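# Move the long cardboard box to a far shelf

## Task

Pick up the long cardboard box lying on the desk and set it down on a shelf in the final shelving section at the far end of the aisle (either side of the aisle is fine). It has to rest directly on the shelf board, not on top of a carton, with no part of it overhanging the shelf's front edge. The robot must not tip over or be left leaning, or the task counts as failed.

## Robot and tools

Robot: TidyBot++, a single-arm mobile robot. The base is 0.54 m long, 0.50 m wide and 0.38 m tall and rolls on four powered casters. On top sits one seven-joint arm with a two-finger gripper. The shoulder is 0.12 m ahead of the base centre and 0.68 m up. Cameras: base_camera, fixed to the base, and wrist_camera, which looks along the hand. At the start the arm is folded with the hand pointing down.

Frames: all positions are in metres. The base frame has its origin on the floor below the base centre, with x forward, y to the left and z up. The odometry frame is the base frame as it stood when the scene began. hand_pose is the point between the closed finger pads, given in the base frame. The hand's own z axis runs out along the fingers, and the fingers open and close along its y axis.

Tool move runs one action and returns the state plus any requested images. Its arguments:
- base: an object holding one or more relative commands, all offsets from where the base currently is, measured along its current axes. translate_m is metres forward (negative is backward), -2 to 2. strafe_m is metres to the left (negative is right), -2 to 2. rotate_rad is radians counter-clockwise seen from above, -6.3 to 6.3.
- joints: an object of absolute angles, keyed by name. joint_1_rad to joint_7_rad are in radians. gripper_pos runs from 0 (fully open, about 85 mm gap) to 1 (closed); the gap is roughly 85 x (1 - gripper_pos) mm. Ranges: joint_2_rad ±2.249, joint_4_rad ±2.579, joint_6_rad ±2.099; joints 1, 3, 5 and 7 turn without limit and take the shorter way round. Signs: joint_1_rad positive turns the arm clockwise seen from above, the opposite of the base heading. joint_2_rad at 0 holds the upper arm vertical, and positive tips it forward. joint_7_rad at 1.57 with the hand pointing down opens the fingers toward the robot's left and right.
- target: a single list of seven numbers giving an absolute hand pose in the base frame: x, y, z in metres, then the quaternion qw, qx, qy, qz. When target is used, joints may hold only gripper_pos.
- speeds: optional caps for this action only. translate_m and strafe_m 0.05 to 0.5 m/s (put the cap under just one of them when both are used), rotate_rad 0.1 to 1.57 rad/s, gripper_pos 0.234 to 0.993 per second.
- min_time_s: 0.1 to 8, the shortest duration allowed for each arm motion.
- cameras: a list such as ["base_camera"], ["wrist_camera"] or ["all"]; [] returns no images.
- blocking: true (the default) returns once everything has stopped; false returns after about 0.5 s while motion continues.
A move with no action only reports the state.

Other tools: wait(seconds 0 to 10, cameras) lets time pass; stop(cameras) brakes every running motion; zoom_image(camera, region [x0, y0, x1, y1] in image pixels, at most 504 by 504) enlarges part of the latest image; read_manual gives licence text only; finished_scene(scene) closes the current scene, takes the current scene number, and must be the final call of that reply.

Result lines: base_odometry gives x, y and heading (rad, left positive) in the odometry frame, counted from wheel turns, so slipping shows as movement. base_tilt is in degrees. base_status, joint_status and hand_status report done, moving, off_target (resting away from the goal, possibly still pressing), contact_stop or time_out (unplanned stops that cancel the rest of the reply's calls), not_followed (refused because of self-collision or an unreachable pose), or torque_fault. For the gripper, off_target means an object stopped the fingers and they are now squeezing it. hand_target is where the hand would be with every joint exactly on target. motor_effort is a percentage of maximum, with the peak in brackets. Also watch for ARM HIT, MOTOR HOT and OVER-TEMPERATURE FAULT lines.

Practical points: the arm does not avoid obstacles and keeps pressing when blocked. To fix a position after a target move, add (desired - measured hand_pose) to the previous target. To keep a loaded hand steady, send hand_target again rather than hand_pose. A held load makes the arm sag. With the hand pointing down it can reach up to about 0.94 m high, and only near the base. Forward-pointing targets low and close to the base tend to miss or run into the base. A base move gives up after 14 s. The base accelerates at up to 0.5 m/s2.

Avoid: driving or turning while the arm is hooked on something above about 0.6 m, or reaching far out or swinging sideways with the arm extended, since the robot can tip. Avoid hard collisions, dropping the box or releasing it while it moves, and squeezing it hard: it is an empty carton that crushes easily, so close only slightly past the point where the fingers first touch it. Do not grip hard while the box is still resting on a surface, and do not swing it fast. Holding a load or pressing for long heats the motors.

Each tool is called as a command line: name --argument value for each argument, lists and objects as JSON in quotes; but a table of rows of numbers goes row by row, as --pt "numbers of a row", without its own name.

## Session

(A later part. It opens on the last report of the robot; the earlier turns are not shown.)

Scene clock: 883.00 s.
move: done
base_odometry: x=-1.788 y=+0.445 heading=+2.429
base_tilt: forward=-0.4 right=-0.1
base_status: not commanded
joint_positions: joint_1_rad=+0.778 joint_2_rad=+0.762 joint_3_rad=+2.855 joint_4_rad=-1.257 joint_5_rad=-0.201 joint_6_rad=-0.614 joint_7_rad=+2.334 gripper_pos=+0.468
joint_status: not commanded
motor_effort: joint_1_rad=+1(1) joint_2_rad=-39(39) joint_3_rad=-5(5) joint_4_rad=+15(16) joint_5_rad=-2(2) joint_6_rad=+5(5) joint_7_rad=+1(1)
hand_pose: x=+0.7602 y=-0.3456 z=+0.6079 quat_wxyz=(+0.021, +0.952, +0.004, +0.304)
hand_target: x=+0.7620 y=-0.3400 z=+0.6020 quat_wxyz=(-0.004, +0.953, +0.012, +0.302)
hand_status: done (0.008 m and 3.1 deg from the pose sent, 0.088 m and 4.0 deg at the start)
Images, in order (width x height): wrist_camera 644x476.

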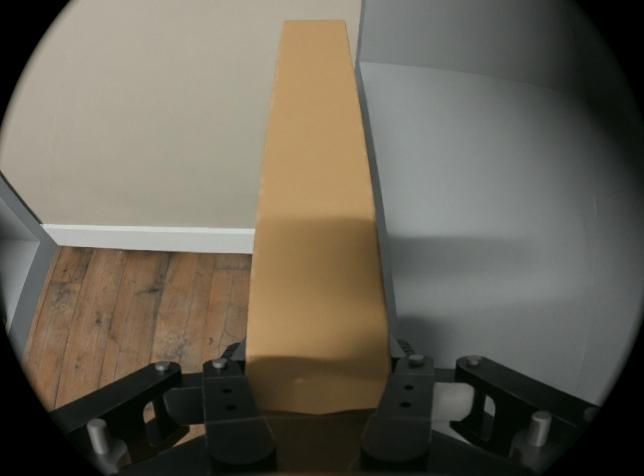

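move --target '[0.762, -0.41, 0.602, -0.004, 0.9531, 0.012, 0.3024]' --min_time_s 3 --cameras '["wrist_camera"]'

Scene clock: 894.80 s.
move: done
base_odometry: x=-1.788 y=+0.445 heading=+2.429
base_tilt: forward=-0.3 right=-0.1
base_status: not commanded
joint_positions: joint_1_rad=+0.827 joint_2_rad=+0.865 joint_3_rad=+2.854 joint_4_rad=-1.034 joint_5_rad=-0.228 joint_6_rad=-0.767 joint_7_rad=+2.413 gripper_pos=+0.468
joint_status: not commanded
motor_effort: joint_1_rad=+0(1) joint_2_rad=-42(42) joint_3_rad=-5(6) joint_4_rad=+16(16) joint_5_rad=-3(3) joint_6_rad=+4(5) joint_7_rad=+0(1)
hand_pose: x=+0.7708 y=-0.4001 z=+0.6134 quat_wxyz=(+0.011, +0.951, +0.011, +0.310)
hand_target: x=+0.7620 y=-0.4100 z=+0.6020 quat_wxyz=(-0.004, +0.953, +0.012, +0.302)
hand_status: done (0.017 m and 2.0 deg from the pose sent, 0.065 m and 3.1 deg at the start)
Images, in order (width x height): wrist_camera 644x476.

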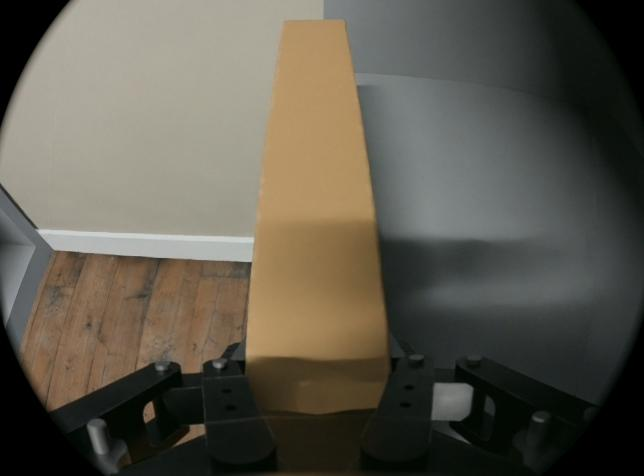

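move --target '[0.755, -0.48, 0.598, -0.004, 0.9531, 0.012, 0.3024]' --min_time_s 3 --cameras '["wrist_camera", "base_camera"]'

Scene clock: 900.47 s.
move: done
base_odometry: x=-1.788 y=+0.445 heading=+2.429
base_tilt: forward=-0.3 right=-0.1
base_status: not commanded
joint_positions: joint_1_rad=+0.875 joint_2_rad=+0.995 joint_3_rad=+2.882 joint_4_rad=-0.761 joint_5_rad=-0.243 joint_6_rad=-0.941 joint_7_rad=+2.466 gripper_pos=+0.468
joint_status: not commanded
motor_effort: joint_1_rad=+1(1) joint_2_rad=-45(46) joint_3_rad=-5(6) joint_4_rad=+16(17) joint_5_rad=-3(4) joint_6_rad=+3(5) joint_7_rad=+1(1)
hand_pose: x=+0.7655 y=-0.4725 z=+0.6098 quat_wxyz=(+0.011, +0.951, +0.007, +0.308)
hand_target: x=+0.7550 y=-0.4800 z=+0.5980 quat_wxyz=(-0.004, +0.953, +0.012, +0.302)
hand_status: done (0.017 m and 2.0 deg from the pose sent, 0.083 m and 2.0 deg at the start)
pictures: base_camera, wrist_camera
Images, in order (width x height): base_camera 644x364, wrist_camera 644x476.

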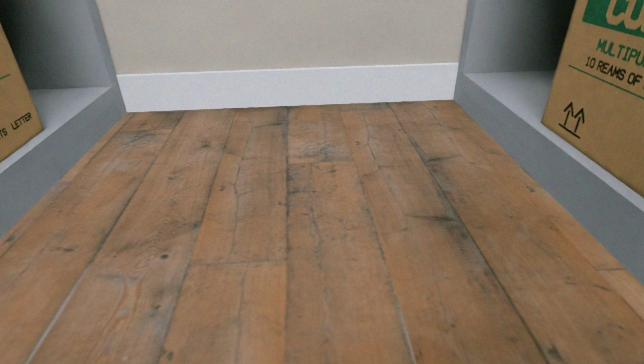

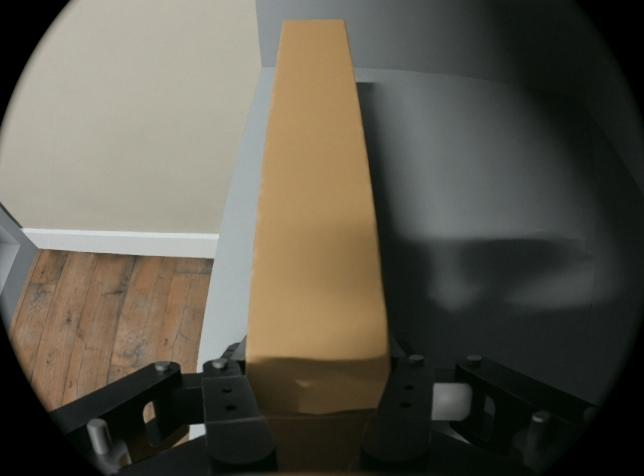

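move --target '[0.750, -0.50, 0.580, -0.004, 0.9531, 0.012, 0.3024]' --min_time_s 3 --cameras '["wrist_camera"]'

Scene clock: 910.17 s.
move: done
base_odometry: x=-1.788 y=+0.445 heading=+2.429
base_tilt: forward=-0.4 right=-0.1
base_status: not commanded
joint_positions: joint_1_rad=+0.894 joint_2_rad=+1.046 joint_3_rad=+2.882 joint_4_rad=-0.708 joint_5_rad=-0.243 joint_6_rad=-0.958 joint_7_rad=+2.494 gripper_pos=+0.468
joint_status: not commanded
motor_effort: joint_1_rad=+1(1) joint_2_rad=-46(46) joint_3_rad=-5(5) joint_4_rad=+16(17) joint_5_rad=-3(4) joint_6_rad=+4(4) joint_7_rad=+0(2)
hand_pose: x=+0.7601 y=-0.4937 z=+0.5910 quat_wxyz=(+0.012, +0.952, +0.006, +0.306)
hand_target: x=+0.7500 y=-0.5000 z=+0.5800 quat_wxyz=(-0.004, +0.953, +0.012, +0.302)
hand_status: done (0.016 m and 2.0 deg from the pose sent, 0.043 m and 2.0 deg at the start)
Images, in order (width x height): wrist_camera 644x476.

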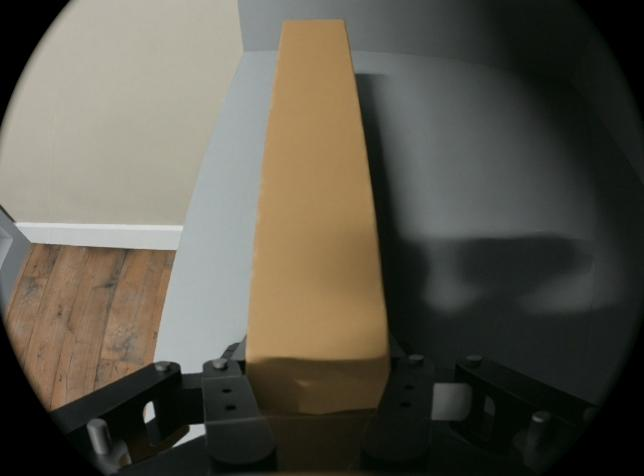

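move --target '[0.745, -0.50, 0.565, -0.004, 0.9531, 0.012, 0.3024]' --min_time_s 2 --cameras '[]'

move --target '[0.745, -0.50, 0.553, -0.004, 0.9531, 0.012, 0.3024]' --min_time_s 2 --cameras '["wrist_camera"]'

Scene clock: 914.93 s.
move: done
base_odometry: x=-1.788 y=+0.445 heading=+2.429
base_tilt: forward=-0.3 right=-0.1
base_status: not commanded
joint_positions: joint_1_rad=+0.909 joint_2_rad=+1.046 joint_3_rad=+2.882 joint_4_rad=-0.708 joint_5_rad=-0.243 joint_6_rad=-0.958 joint_7_rad=+2.515 gripper_pos=+0.468
joint_status: not commanded
motor_effort: joint_1_rad=+1(1) joint_2_rad=-45(47) joint_3_rad=-5(5) joint_4_rad=+16(17) joint_5_rad=-3(4) joint_6_rad=+3(4) joint_7_rad=+1(1)
hand_pose: x=+0.7527 y=-0.5032 z=+0.5910 quat_wxyz=(+0.018, +0.952, +0.009, +0.305)
hand_target: x=+0.7450 y=-0.5000 z=+0.5650 quat_wxyz=(-0.004, +0.953, +0.012, +0.302)
hand_status: done (0.027 m and 2.5 deg from the pose sent, 0.031 m and 2.0 deg at the start)

Scene clock: 917.23 s.
move: done
base_odometry: x=-1.788 y=+0.445 heading=+2.429
base_tilt: forward=-0.4 right=+0.0
base_status: not commanded
joint_positions: joint_1_rad=+0.913 joint_2_rad=+1.058 joint_3_rad=+2.882 joint_4_rad=-0.710 joint_5_rad=-0.243 joint_6_rad=-0.958 joint_7_rad=+2.524 gripper_pos=+0.468
joint_status: not commanded
motor_effort: joint_1_rad=+1(1) joint_2_rad=-46(46) joint_3_rad=-5(5) joint_4_rad=+16(17) joint_5_rad=-4(4) joint_6_rad=+3(4) joint_7_rad=+1(1)
hand_pose: x=+0.7496 y=-0.5040 z=+0.5810 quat_wxyz=(+0.014, +0.953, +0.010, +0.301)
hand_target: x=+0.7450 y=-0.5000 z=+0.5530 quat_wxyz=(-0.004, +0.953, +0.012, +0.302)
hand_status: done (0.029 m and 2.1 deg from the pose sent, 0.039 m and 2.5 deg at the start)
Images, in order (width x height): wrist_camera 644x476.

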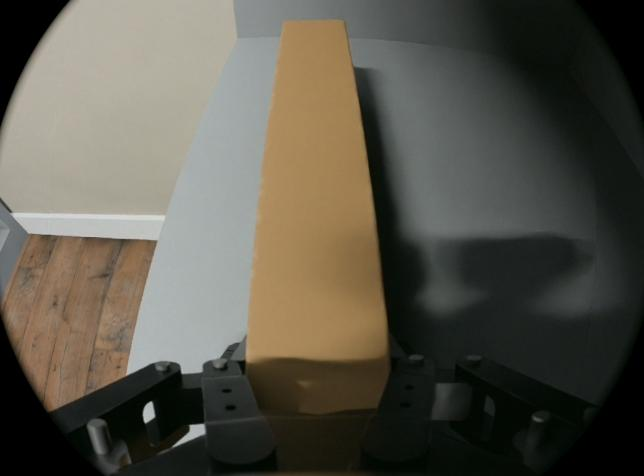

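move --target '[0.745, -0.50, 0.541, -0.004, 0.9531, 0.012, 0.3024]' --min_time_s 2 --cameras '[]'

move --target '[0.745, -0.50, 0.533, -0.004, 0.9531, 0.012, 0.3024]' --min_time_s 2 --cameras '["wrist_camera"]'

Scene clock: 921.50 s.
move: done
base_odometry: x=-1.788 y=+0.445 heading=+2.429
base_tilt: forward=-0.4 right=+0.0
base_status: not commanded
joint_positions: joint_1_rad=+0.916 joint_2_rad=+1.064 joint_3_rad=+2.877 joint_4_rad=-0.724 joint_5_rad=-0.243 joint_6_rad=-0.958 joint_7_rad=+2.534 gripper_pos=+0.468
joint_status: not commanded
motor_effort: joint_1_rad=+1(1) joint_2_rad=-44(46) joint_3_rad=-5(5) joint_4_rad=+15(16) joint_5_rad=-4(4) joint_6_rad=+3(4) joint_7_rad=+0(1)
hand_pose: x=+0.7471 y=-0.4993 z=+0.5711 quat_wxyz=(+0.007, +0.955, +0.014, +0.296)
hand_target: x=+0.7450 y=-0.5000 z=+0.5410 quat_wxyz=(-0.004, +0.953, +0.012, +0.302)
hand_status: done (0.030 m and 1.5 deg from the pose sent, 0.040 m and 2.1 deg at the start)

Scene clock: 923.80 s.
move: done
base_odometry: x=-1.788 y=+0.445 heading=+2.429
base_tilt: forward=-0.3 right=-0.1
base_status: not commanded
joint_positions: joint_1_rad=+0.919 joint_2_rad=+1.068 joint_3_rad=+2.871 joint_4_rad=-0.732 joint_5_rad=-0.243 joint_6_rad=-0.946 joint_7_rad=+2.540 gripper_pos=+0.468
joint_status: not commanded
motor_effort: joint_1_rad=+1(1) joint_2_rad=-44(45) joint_3_rad=-5(6) joint_4_rad=+15(16) joint_5_rad=-4(4) joint_6_rad=+4(4) joint_7_rad=+0(1)
hand_pose: x=+0.7475 y=-0.4991 z=+0.5668 quat_wxyz=(+0.007, +0.955, +0.014, +0.298)
hand_target: x=+0.7450 y=-0.5000 z=+0.5330 quat_wxyz=(-0.004, +0.953, +0.012, +0.302)
hand_status: done (0.034 m and 1.4 deg from the pose sent, 0.038 m and 1.5 deg at the start)
Images, in order (width x height): wrist_camera 644x476.

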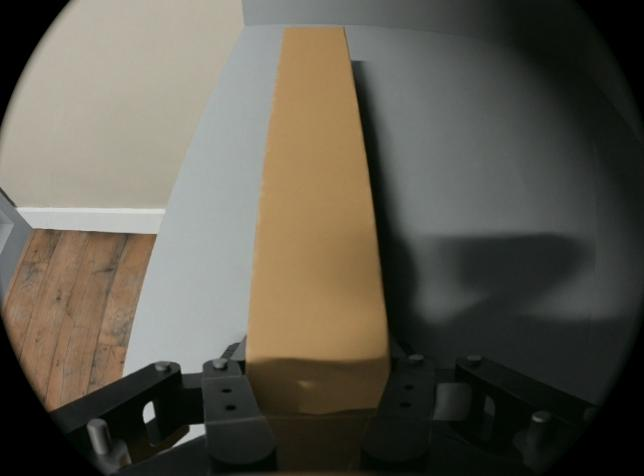

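move --target '[0.745, -0.50, 0.525, -0.004, 0.9531, 0.012, 0.3024]' --min_time_s 2 --cameras '["wrist_camera"]'

move --target '[0.745, -0.50, 0.518, -0.004, 0.9531, 0.012, 0.3024]' --min_time_s 2 --cameras '["wrist_camera"]'

Scene clock: 931.00 s.
move: done
base_odometry: x=-1.788 y=+0.445 heading=+2.429
base_tilt: forward=-0.3 right=-0.1
base_status: not commanded
joint_positions: joint_1_rad=+0.924 joint_2_rad=+1.069 joint_3_rad=+2.863 joint_4_rad=-0.738 joint_5_rad=-0.243 joint_6_rad=-0.936 joint_7_rad=+2.543 gripper_pos=+0.468
joint_status: not commanded
motor_effort: joint_1_rad=+1(1) joint_2_rad=-42(45) joint_3_rad=-5(6) joint_4_rad=+14(16) joint_5_rad=-4(4) joint_6_rad=+4(5) joint_7_rad=+0(1)
hand_pose: x=+0.7478 y=-0.4996 z=+0.5664 quat_wxyz=(+0.007, +0.954, +0.013, +0.301)
hand_target: x=+0.7450 y=-0.5000 z=+0.5250 quat_wxyz=(-0.004, +0.953, +0.012, +0.302)
hand_status: done (0.041 m and 1.3 deg from the pose sent, 0.042 m and 1.4 deg at the start)
Images, in order (width x height): wrist_camera 644x476.

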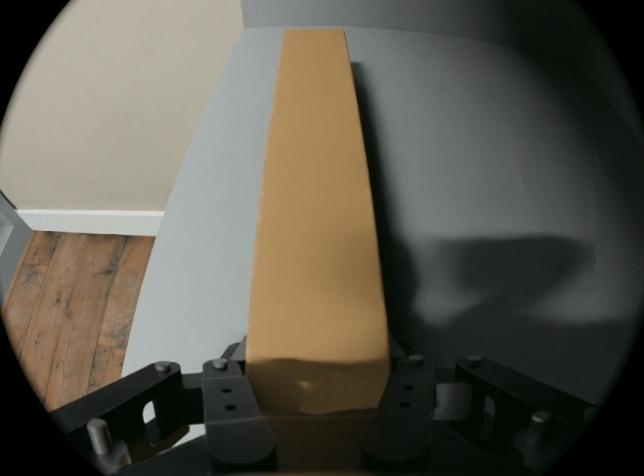

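Scene clock: 933.30 s.
move: done
base_odometry: x=-1.788 y=+0.445 heading=+2.429
base_tilt: forward=-0.3 right=-0.1
base_status: not commanded
joint_positions: joint_1_rad=+0.928 joint_2_rad=+1.069 joint_3_rad=+2.856 joint_4_rad=-0.743 joint_5_rad=-0.243 joint_6_rad=-0.926 joint_7_rad=+2.546 gripper_pos=+0.468
joint_status: not commanded
motor_effort: joint_1_rad=+0(1) joint_2_rad=-40(42) joint_3_rad=-5(6) joint_4_rad=+15(15) joint_5_rad=-4(4) joint_6_rad=+5(6) joint_7_rad=+1(2)
hand_pose: x=+0.7487 y=-0.5005 z=+0.5663 quat_wxyz=(+0.008, +0.952, +0.013, +0.304)
hand_target: x=+0.7450 y=-0.5000 z=+0.5180 quat_wxyz=(-0.004, +0.953, +0.012, +0.302)
hand_status: done (0.048 m and 1.4 deg from the pose sent, 0.048 m and 1.3 deg at the start)
Images, in order (width x height): wrist_camera 644x476.

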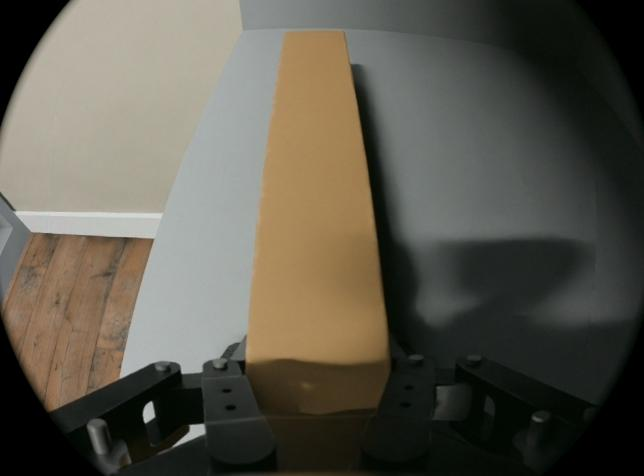

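move --target '[0.745, -0.50, 0.533, -0.004, 0.9531, 0.012, 0.3024]' --min_time_s 2 --cameras '[]'

move --joints '{"gripper_pos": 0.40}' --speeds '{"gripper_pos": 0.234}' --cameras '["wrist_camera"]'

move --joints '{"gripper_pos": 0.15}' --speeds '{"gripper_pos": 0.234}' --cameras '["wrist_camera"]'

Scene clock: 940.13 s.
move: done
base_odometry: x=-1.788 y=+0.445 heading=+2.429
base_tilt: forward=-0.4 right=-0.1
base_status: not commanded
joint_positions: joint_1_rad=+0.928 joint_2_rad=+1.069 joint_3_rad=+2.856 joint_4_rad=-0.743 joint_5_rad=-0.243 joint_6_rad=-0.926 joint_7_rad=+2.546 gripper_pos=+0.468
joint_status: not commanded
motor_effort: joint_1_rad=+1(1) joint_2_rad=-41(41) joint_3_rad=-5(5) joint_4_rad=+14(15) joint_5_rad=-4(4) joint_6_rad=+5(6) joint_7_rad=+1(1)
hand_pose: x=+0.7487 y=-0.5005 z=+0.5663 quat_wxyz=(+0.008, +0.952, +0.013, +0.304)
hand_target: x=+0.7450 y=-0.5000 z=+0.5330 quat_wxyz=(-0.004, +0.953, +0.012, +0.302)
hand_status: done (0.034 m and 1.4 deg from the pose sent, 0.034 m and 1.4 deg at the start)

Scene clock: 941.03 s.
move: done
base_odometry: x=-1.788 y=+0.445 heading=+2.429
base_tilt: forward=-0.4 right=-0.1
base_status: not commanded
joint_positions: joint_1_rad=+0.928 joint_2_rad=+1.073 joint_3_rad=+2.856 joint_4_rad=-0.743 joint_5_rad=-0.243 joint_6_rad=-0.924 joint_7_rad=+2.546 gripper_pos=+0.399
joint_status: all done
motor_effort: joint_1_rad=+1(2) joint_2_rad=-43(45) joint_3_rad=-5(5) joint_4_rad=+14(15) joint_5_rad=-3(4) joint_6_rad=+2(5) joint_7_rad=+0(1)
hand_pose: x=+0.7488 y=-0.5008 z=+0.5638 quat_wxyz=(+0.007, +0.953, +0.012, +0.304)
hand_target: x=+0.7450 y=-0.5000 z=+0.5330 quat_wxyz=(-0.004, +0.953, +0.012, +0.302)
hand_status: not commanded
Images, in order (width x height): wrist_camera 644x476.

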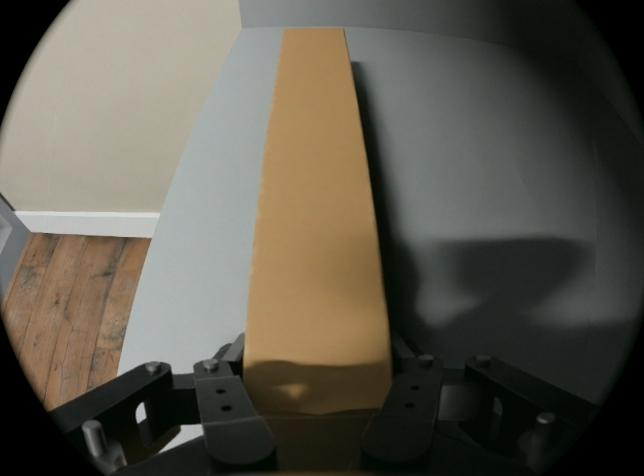

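Scene clock: 942.67 s.
move: done
base_odometry: x=-1.788 y=+0.445 heading=+2.429
base_tilt: forward=-0.3 right=-0.1
base_status: not commanded
joint_positions: joint_1_rad=+0.928 joint_2_rad=+1.074 joint_3_rad=+2.856 joint_4_rad=-0.743 joint_5_rad=-0.243 joint_6_rad=-0.924 joint_7_rad=+2.546 gripper_pos=+0.152
joint_status: all done
motor_effort: joint_1_rad=+1(1) joint_2_rad=-45(46) joint_3_rad=-5(6) joint_4_rad=+15(16) joint_5_rad=-3(4) joint_6_rad=+3(4) joint_7_rad=+1(1)
hand_pose: x=+0.7487 y=-0.5007 z=+0.5625 quat_wxyz=(+0.007, +0.953, +0.012, +0.303)
hand_target: x=+0.7450 y=-0.5000 z=+0.5330 quat_wxyz=(-0.004, +0.953, +0.012, +0.302)
hand_status: not commanded
Images, in order (width x height): wrist_camera 644x476.

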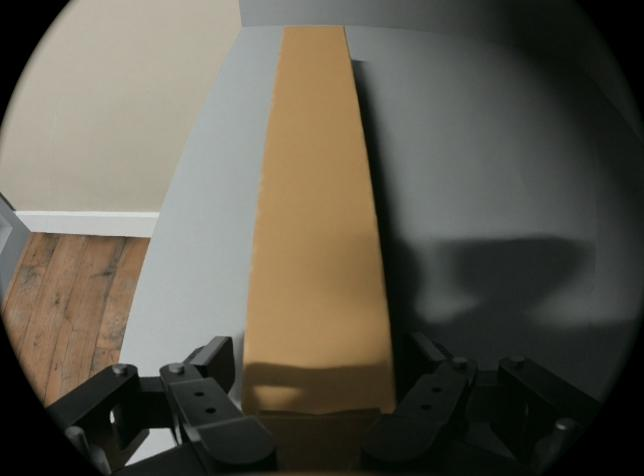

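move --target '[0.722, -0.50, 0.595, -0.004, 0.9531, 0.012, 0.3024]' --min_time_s 2.5 --cameras '["wrist_camera"]'

move --target '[0.705, -0.50, 0.620, -0.004, 0.9531, 0.012, 0.3024]' --min_time_s 2.5 --cameras '["wrist_camera"]'

Scene clock: 948.53 s.
move: done
base_odometry: x=-1.788 y=+0.445 heading=+2.429
base_tilt: forward=-0.3 right=-0.1
base_status: not commanded
joint_positions: joint_1_rad=+0.941 joint_2_rad=+1.074 joint_3_rad=+2.862 joint_4_rad=-0.750 joint_5_rad=-0.259 joint_6_rad=-0.936 joint_7_rad=+2.546 gripper_pos=+0.152
joint_status: not commanded
motor_effort: joint_1_rad=+1(1) joint_2_rad=-45(46) joint_3_rad=-6(6) joint_4_rad=+15(16) joint_5_rad=-3(4) joint_6_rad=+3(4) joint_7_rad=+1(1)
hand_pose: x=+0.7396 y=-0.5039 z=+0.5592 quat_wxyz=(-0.001, +0.954, +0.003, +0.301)
hand_target: x=+0.7220 y=-0.5000 z=+0.5950 quat_wxyz=(-0.004, +0.953, +0.012, +0.302)
hand_status: done (0.040 m and 1.1 deg from the pose sent, 0.042 m and 1.2 deg at the start)
Images, in order (width x height): wrist_camera 644x476.

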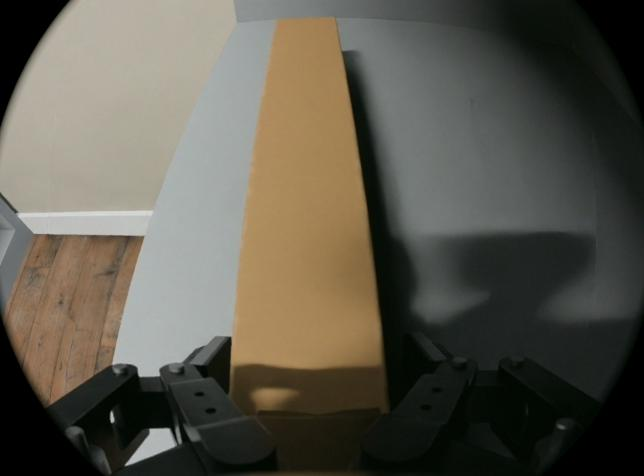

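Scene clock: 951.33 s.
move: done
base_odometry: x=-1.788 y=+0.445 heading=+2.429
base_tilt: forward=-0.3 right=-0.1
base_status: not commanded
joint_positions: joint_1_rad=+0.963 joint_2_rad=+1.033 joint_3_rad=+2.870 joint_4_rad=-0.777 joint_5_rad=-0.274 joint_6_rad=-0.966 joint_7_rad=+2.546 gripper_pos=+0.152
joint_status: not commanded
motor_effort: joint_1_rad=+1(1) joint_2_rad=-44(46) joint_3_rad=-5(6) joint_4_rad=+15(16) joint_5_rad=-4(4) joint_6_rad=+3(4) joint_7_rad=+0(2)
hand_pose: x=+0.7225 y=-0.5049 z=+0.5764 quat_wxyz=(-0.007, +0.955, -0.003, +0.298)
hand_target: x=+0.7050 y=-0.5000 z=+0.6200 quat_wxyz=(-0.004, +0.953, +0.012, +0.302)
hand_status: done (0.047 m and 1.8 deg from the pose sent, 0.070 m and 1.1 deg at the start)
Images, in order (width x height): wrist_camera 644x476.

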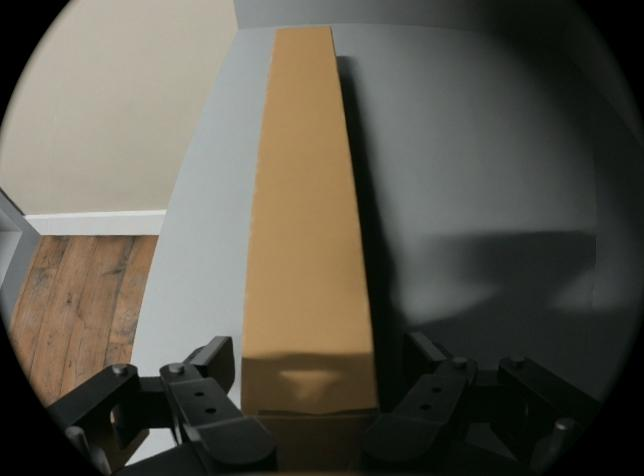

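move --target '[0.685, -0.49, 0.645, -0.004, 0.9531, 0.012, 0.3024]' --min_time_s 2.5 --cameras '["wrist_camera"]'

Scene clock: 956.37 s.
move: done
base_odometry: x=-1.788 y=+0.445 heading=+2.429
base_tilt: forward=-0.4 right=-0.1
base_status: not commanded
joint_positions: joint_1_rad=+0.985 joint_2_rad=+0.954 joint_3_rad=+2.877 joint_4_rad=-0.856 joint_5_rad=-0.297 joint_6_rad=-0.971 joint_7_rad=+2.556 gripper_pos=+0.152
joint_status: not commanded
motor_effort: joint_1_rad=+1(1) joint_2_rad=-43(45) joint_3_rad=-5(6) joint_4_rad=+15(16) joint_5_rad=-3(4) joint_6_rad=+3(3) joint_7_rad=+1(1)
hand_pose: x=+0.7036 y=-0.4964 z=+0.6044 quat_wxyz=(-0.007, +0.955, -0.004, +0.298)
hand_target: x=+0.6850 y=-0.4900 z=+0.6450 quat_wxyz=(-0.004, +0.953, +0.012, +0.302)
hand_status: done (0.045 m and 2.0 deg from the pose sent, 0.080 m and 1.8 deg at the start)
Images, in order (width x height): wrist_camera 644x476.

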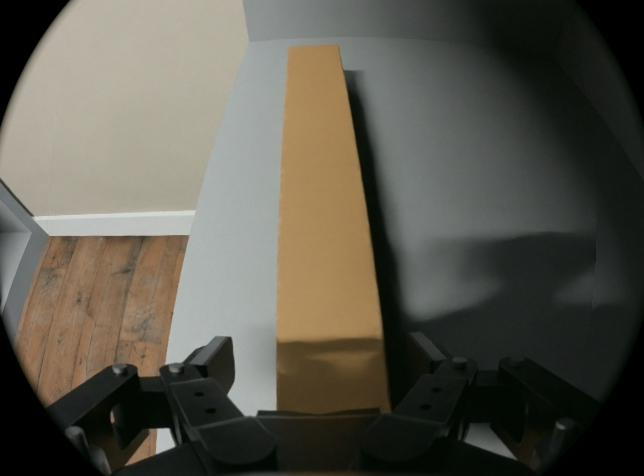

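move --target '[0.675, -0.48, 0.66, -0.004, 0.9531, 0.012, 0.3024]' --min_time_s 2 --cameras '[]'

move --target '[0.675, -0.40, 0.66, -0.004, 0.9531, 0.012, 0.3024]' --min_time_s 2.5 --cameras '["wrist_camera"]'

Scene clock: 962.27 s.
move: done
base_odometry: x=-1.788 y=+0.445 heading=+2.429
base_tilt: forward=-0.4 right=+0.0
base_status: not commanded
joint_positions: joint_1_rad=+0.990 joint_2_rad=+0.903 joint_3_rad=+2.884 joint_4_rad=-0.907 joint_5_rad=-0.312 joint_6_rad=-0.972 joint_7_rad=+2.561 gripper_pos=+0.152
joint_status: not commanded
motor_effort: joint_1_rad=+1(1) joint_2_rad=-42(43) joint_3_rad=-5(5) joint_4_rad=+15(16) joint_5_rad=-3(4) joint_6_rad=+2(3) joint_7_rad=+1(1)
hand_pose: x=+0.6943 y=-0.4873 z=+0.6212 quat_wxyz=(-0.007, +0.955, -0.004, +0.298)
hand_target: x=+0.6750 y=-0.4800 z=+0.6600 quat_wxyz=(-0.004, +0.953, +0.012, +0.302)
hand_status: done (0.044 m and 1.9 deg from the pose sent, 0.065 m and 2.0 deg at the start)

Scene clock: 965.07 s.
move: done
base_odometry: x=-1.788 y=+0.445 heading=+2.429
base_tilt: forward=-0.4 right=-0.1
base_status: not commanded
joint_positions: joint_1_rad=+0.976 joint_2_rad=+0.741 joint_3_rad=+2.884 joint_4_rad=-1.212 joint_5_rad=-0.341 joint_6_rad=-0.889 joint_7_rad=+2.561 gripper_pos=+0.152
joint_status: not commanded
motor_effort: joint_1_rad=+1(1) joint_2_rad=-37(42) joint_3_rad=-5(5) joint_4_rad=+14(15) joint_5_rad=-3(4) joint_6_rad=+2(3) joint_7_rad=+1(2)
hand_pose: x=+0.6617 y=-0.4074 z=+0.6191 quat_wxyz=(-0.032, +0.962, +0.001, +0.272)
hand_target: x=+0.6750 y=-0.4000 z=+0.6600 quat_wxyz=(-0.004, +0.953, +0.012, +0.302)
hand_status: done (0.044 m and 5.0 deg from the pose sent, 0.097 m and 1.9 deg at the start)
Images, in order (width x height): wrist_camera 644x476.

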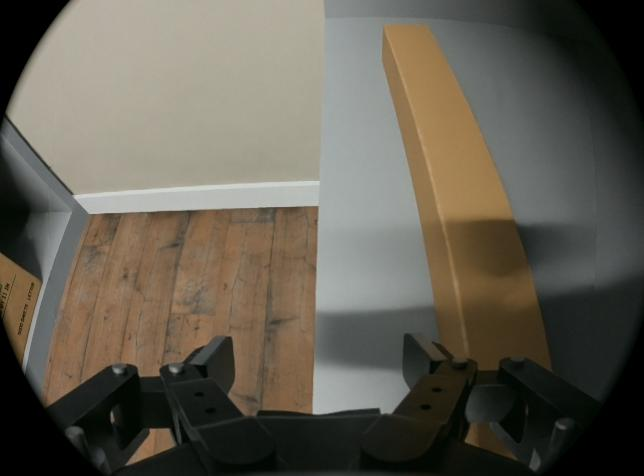

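move --target '[0.66, -0.20, 0.70, 0, 0.9532, 0, 0.3024]' --min_time_s 3 --cameras '["wrist_camera"]'

Scene clock: 970.40 s.
move: done
base_odometry: x=-1.788 y=+0.445 heading=+2.429
base_tilt: forward=-0.4 right=-0.1
base_status: not commanded
joint_positions: joint_1_rad=+0.592 joint_2_rad=+0.364 joint_3_rad=+3.039 joint_4_rad=-1.656 joint_5_rad=-0.395 joint_6_rad=-0.687 joint_7_rad=+2.394 gripper_pos=+0.152
joint_status: not commanded
motor_effort: joint_1_rad=+0(2) joint_2_rad=-27(38) joint_3_rad=-2(5) joint_4_rad=+14(16) joint_5_rad=-2(4) joint_6_rad=+3(4) joint_7_rad=+1(2)
hand_pose: x=+0.6570 y=-0.2023 z=+0.6739 quat_wxyz=(-0.008, +0.962, +0.032, +0.271)
hand_target: x=+0.6600 y=-0.2000 z=+0.7000 quat_wxyz=(+0.000, +0.953, +0.000, +0.302)
hand_status: done (0.026 m and 5.3 deg from the pose sent, 0.223 m and 5.2 deg at the start)
Images, in order (width x height): wrist_camera 644x476.

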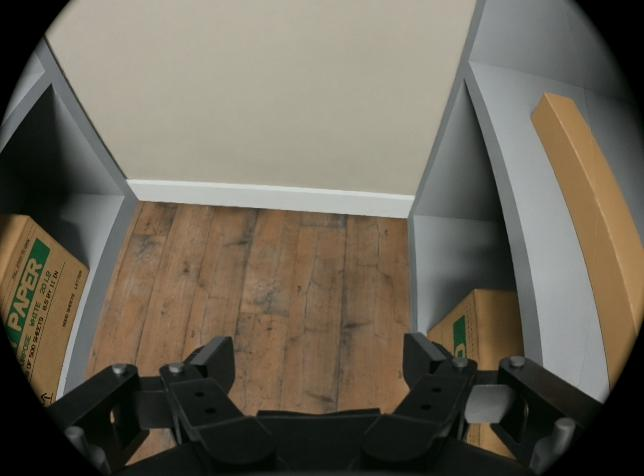

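finished_scene --scene 1

The scene is finished: the task was done.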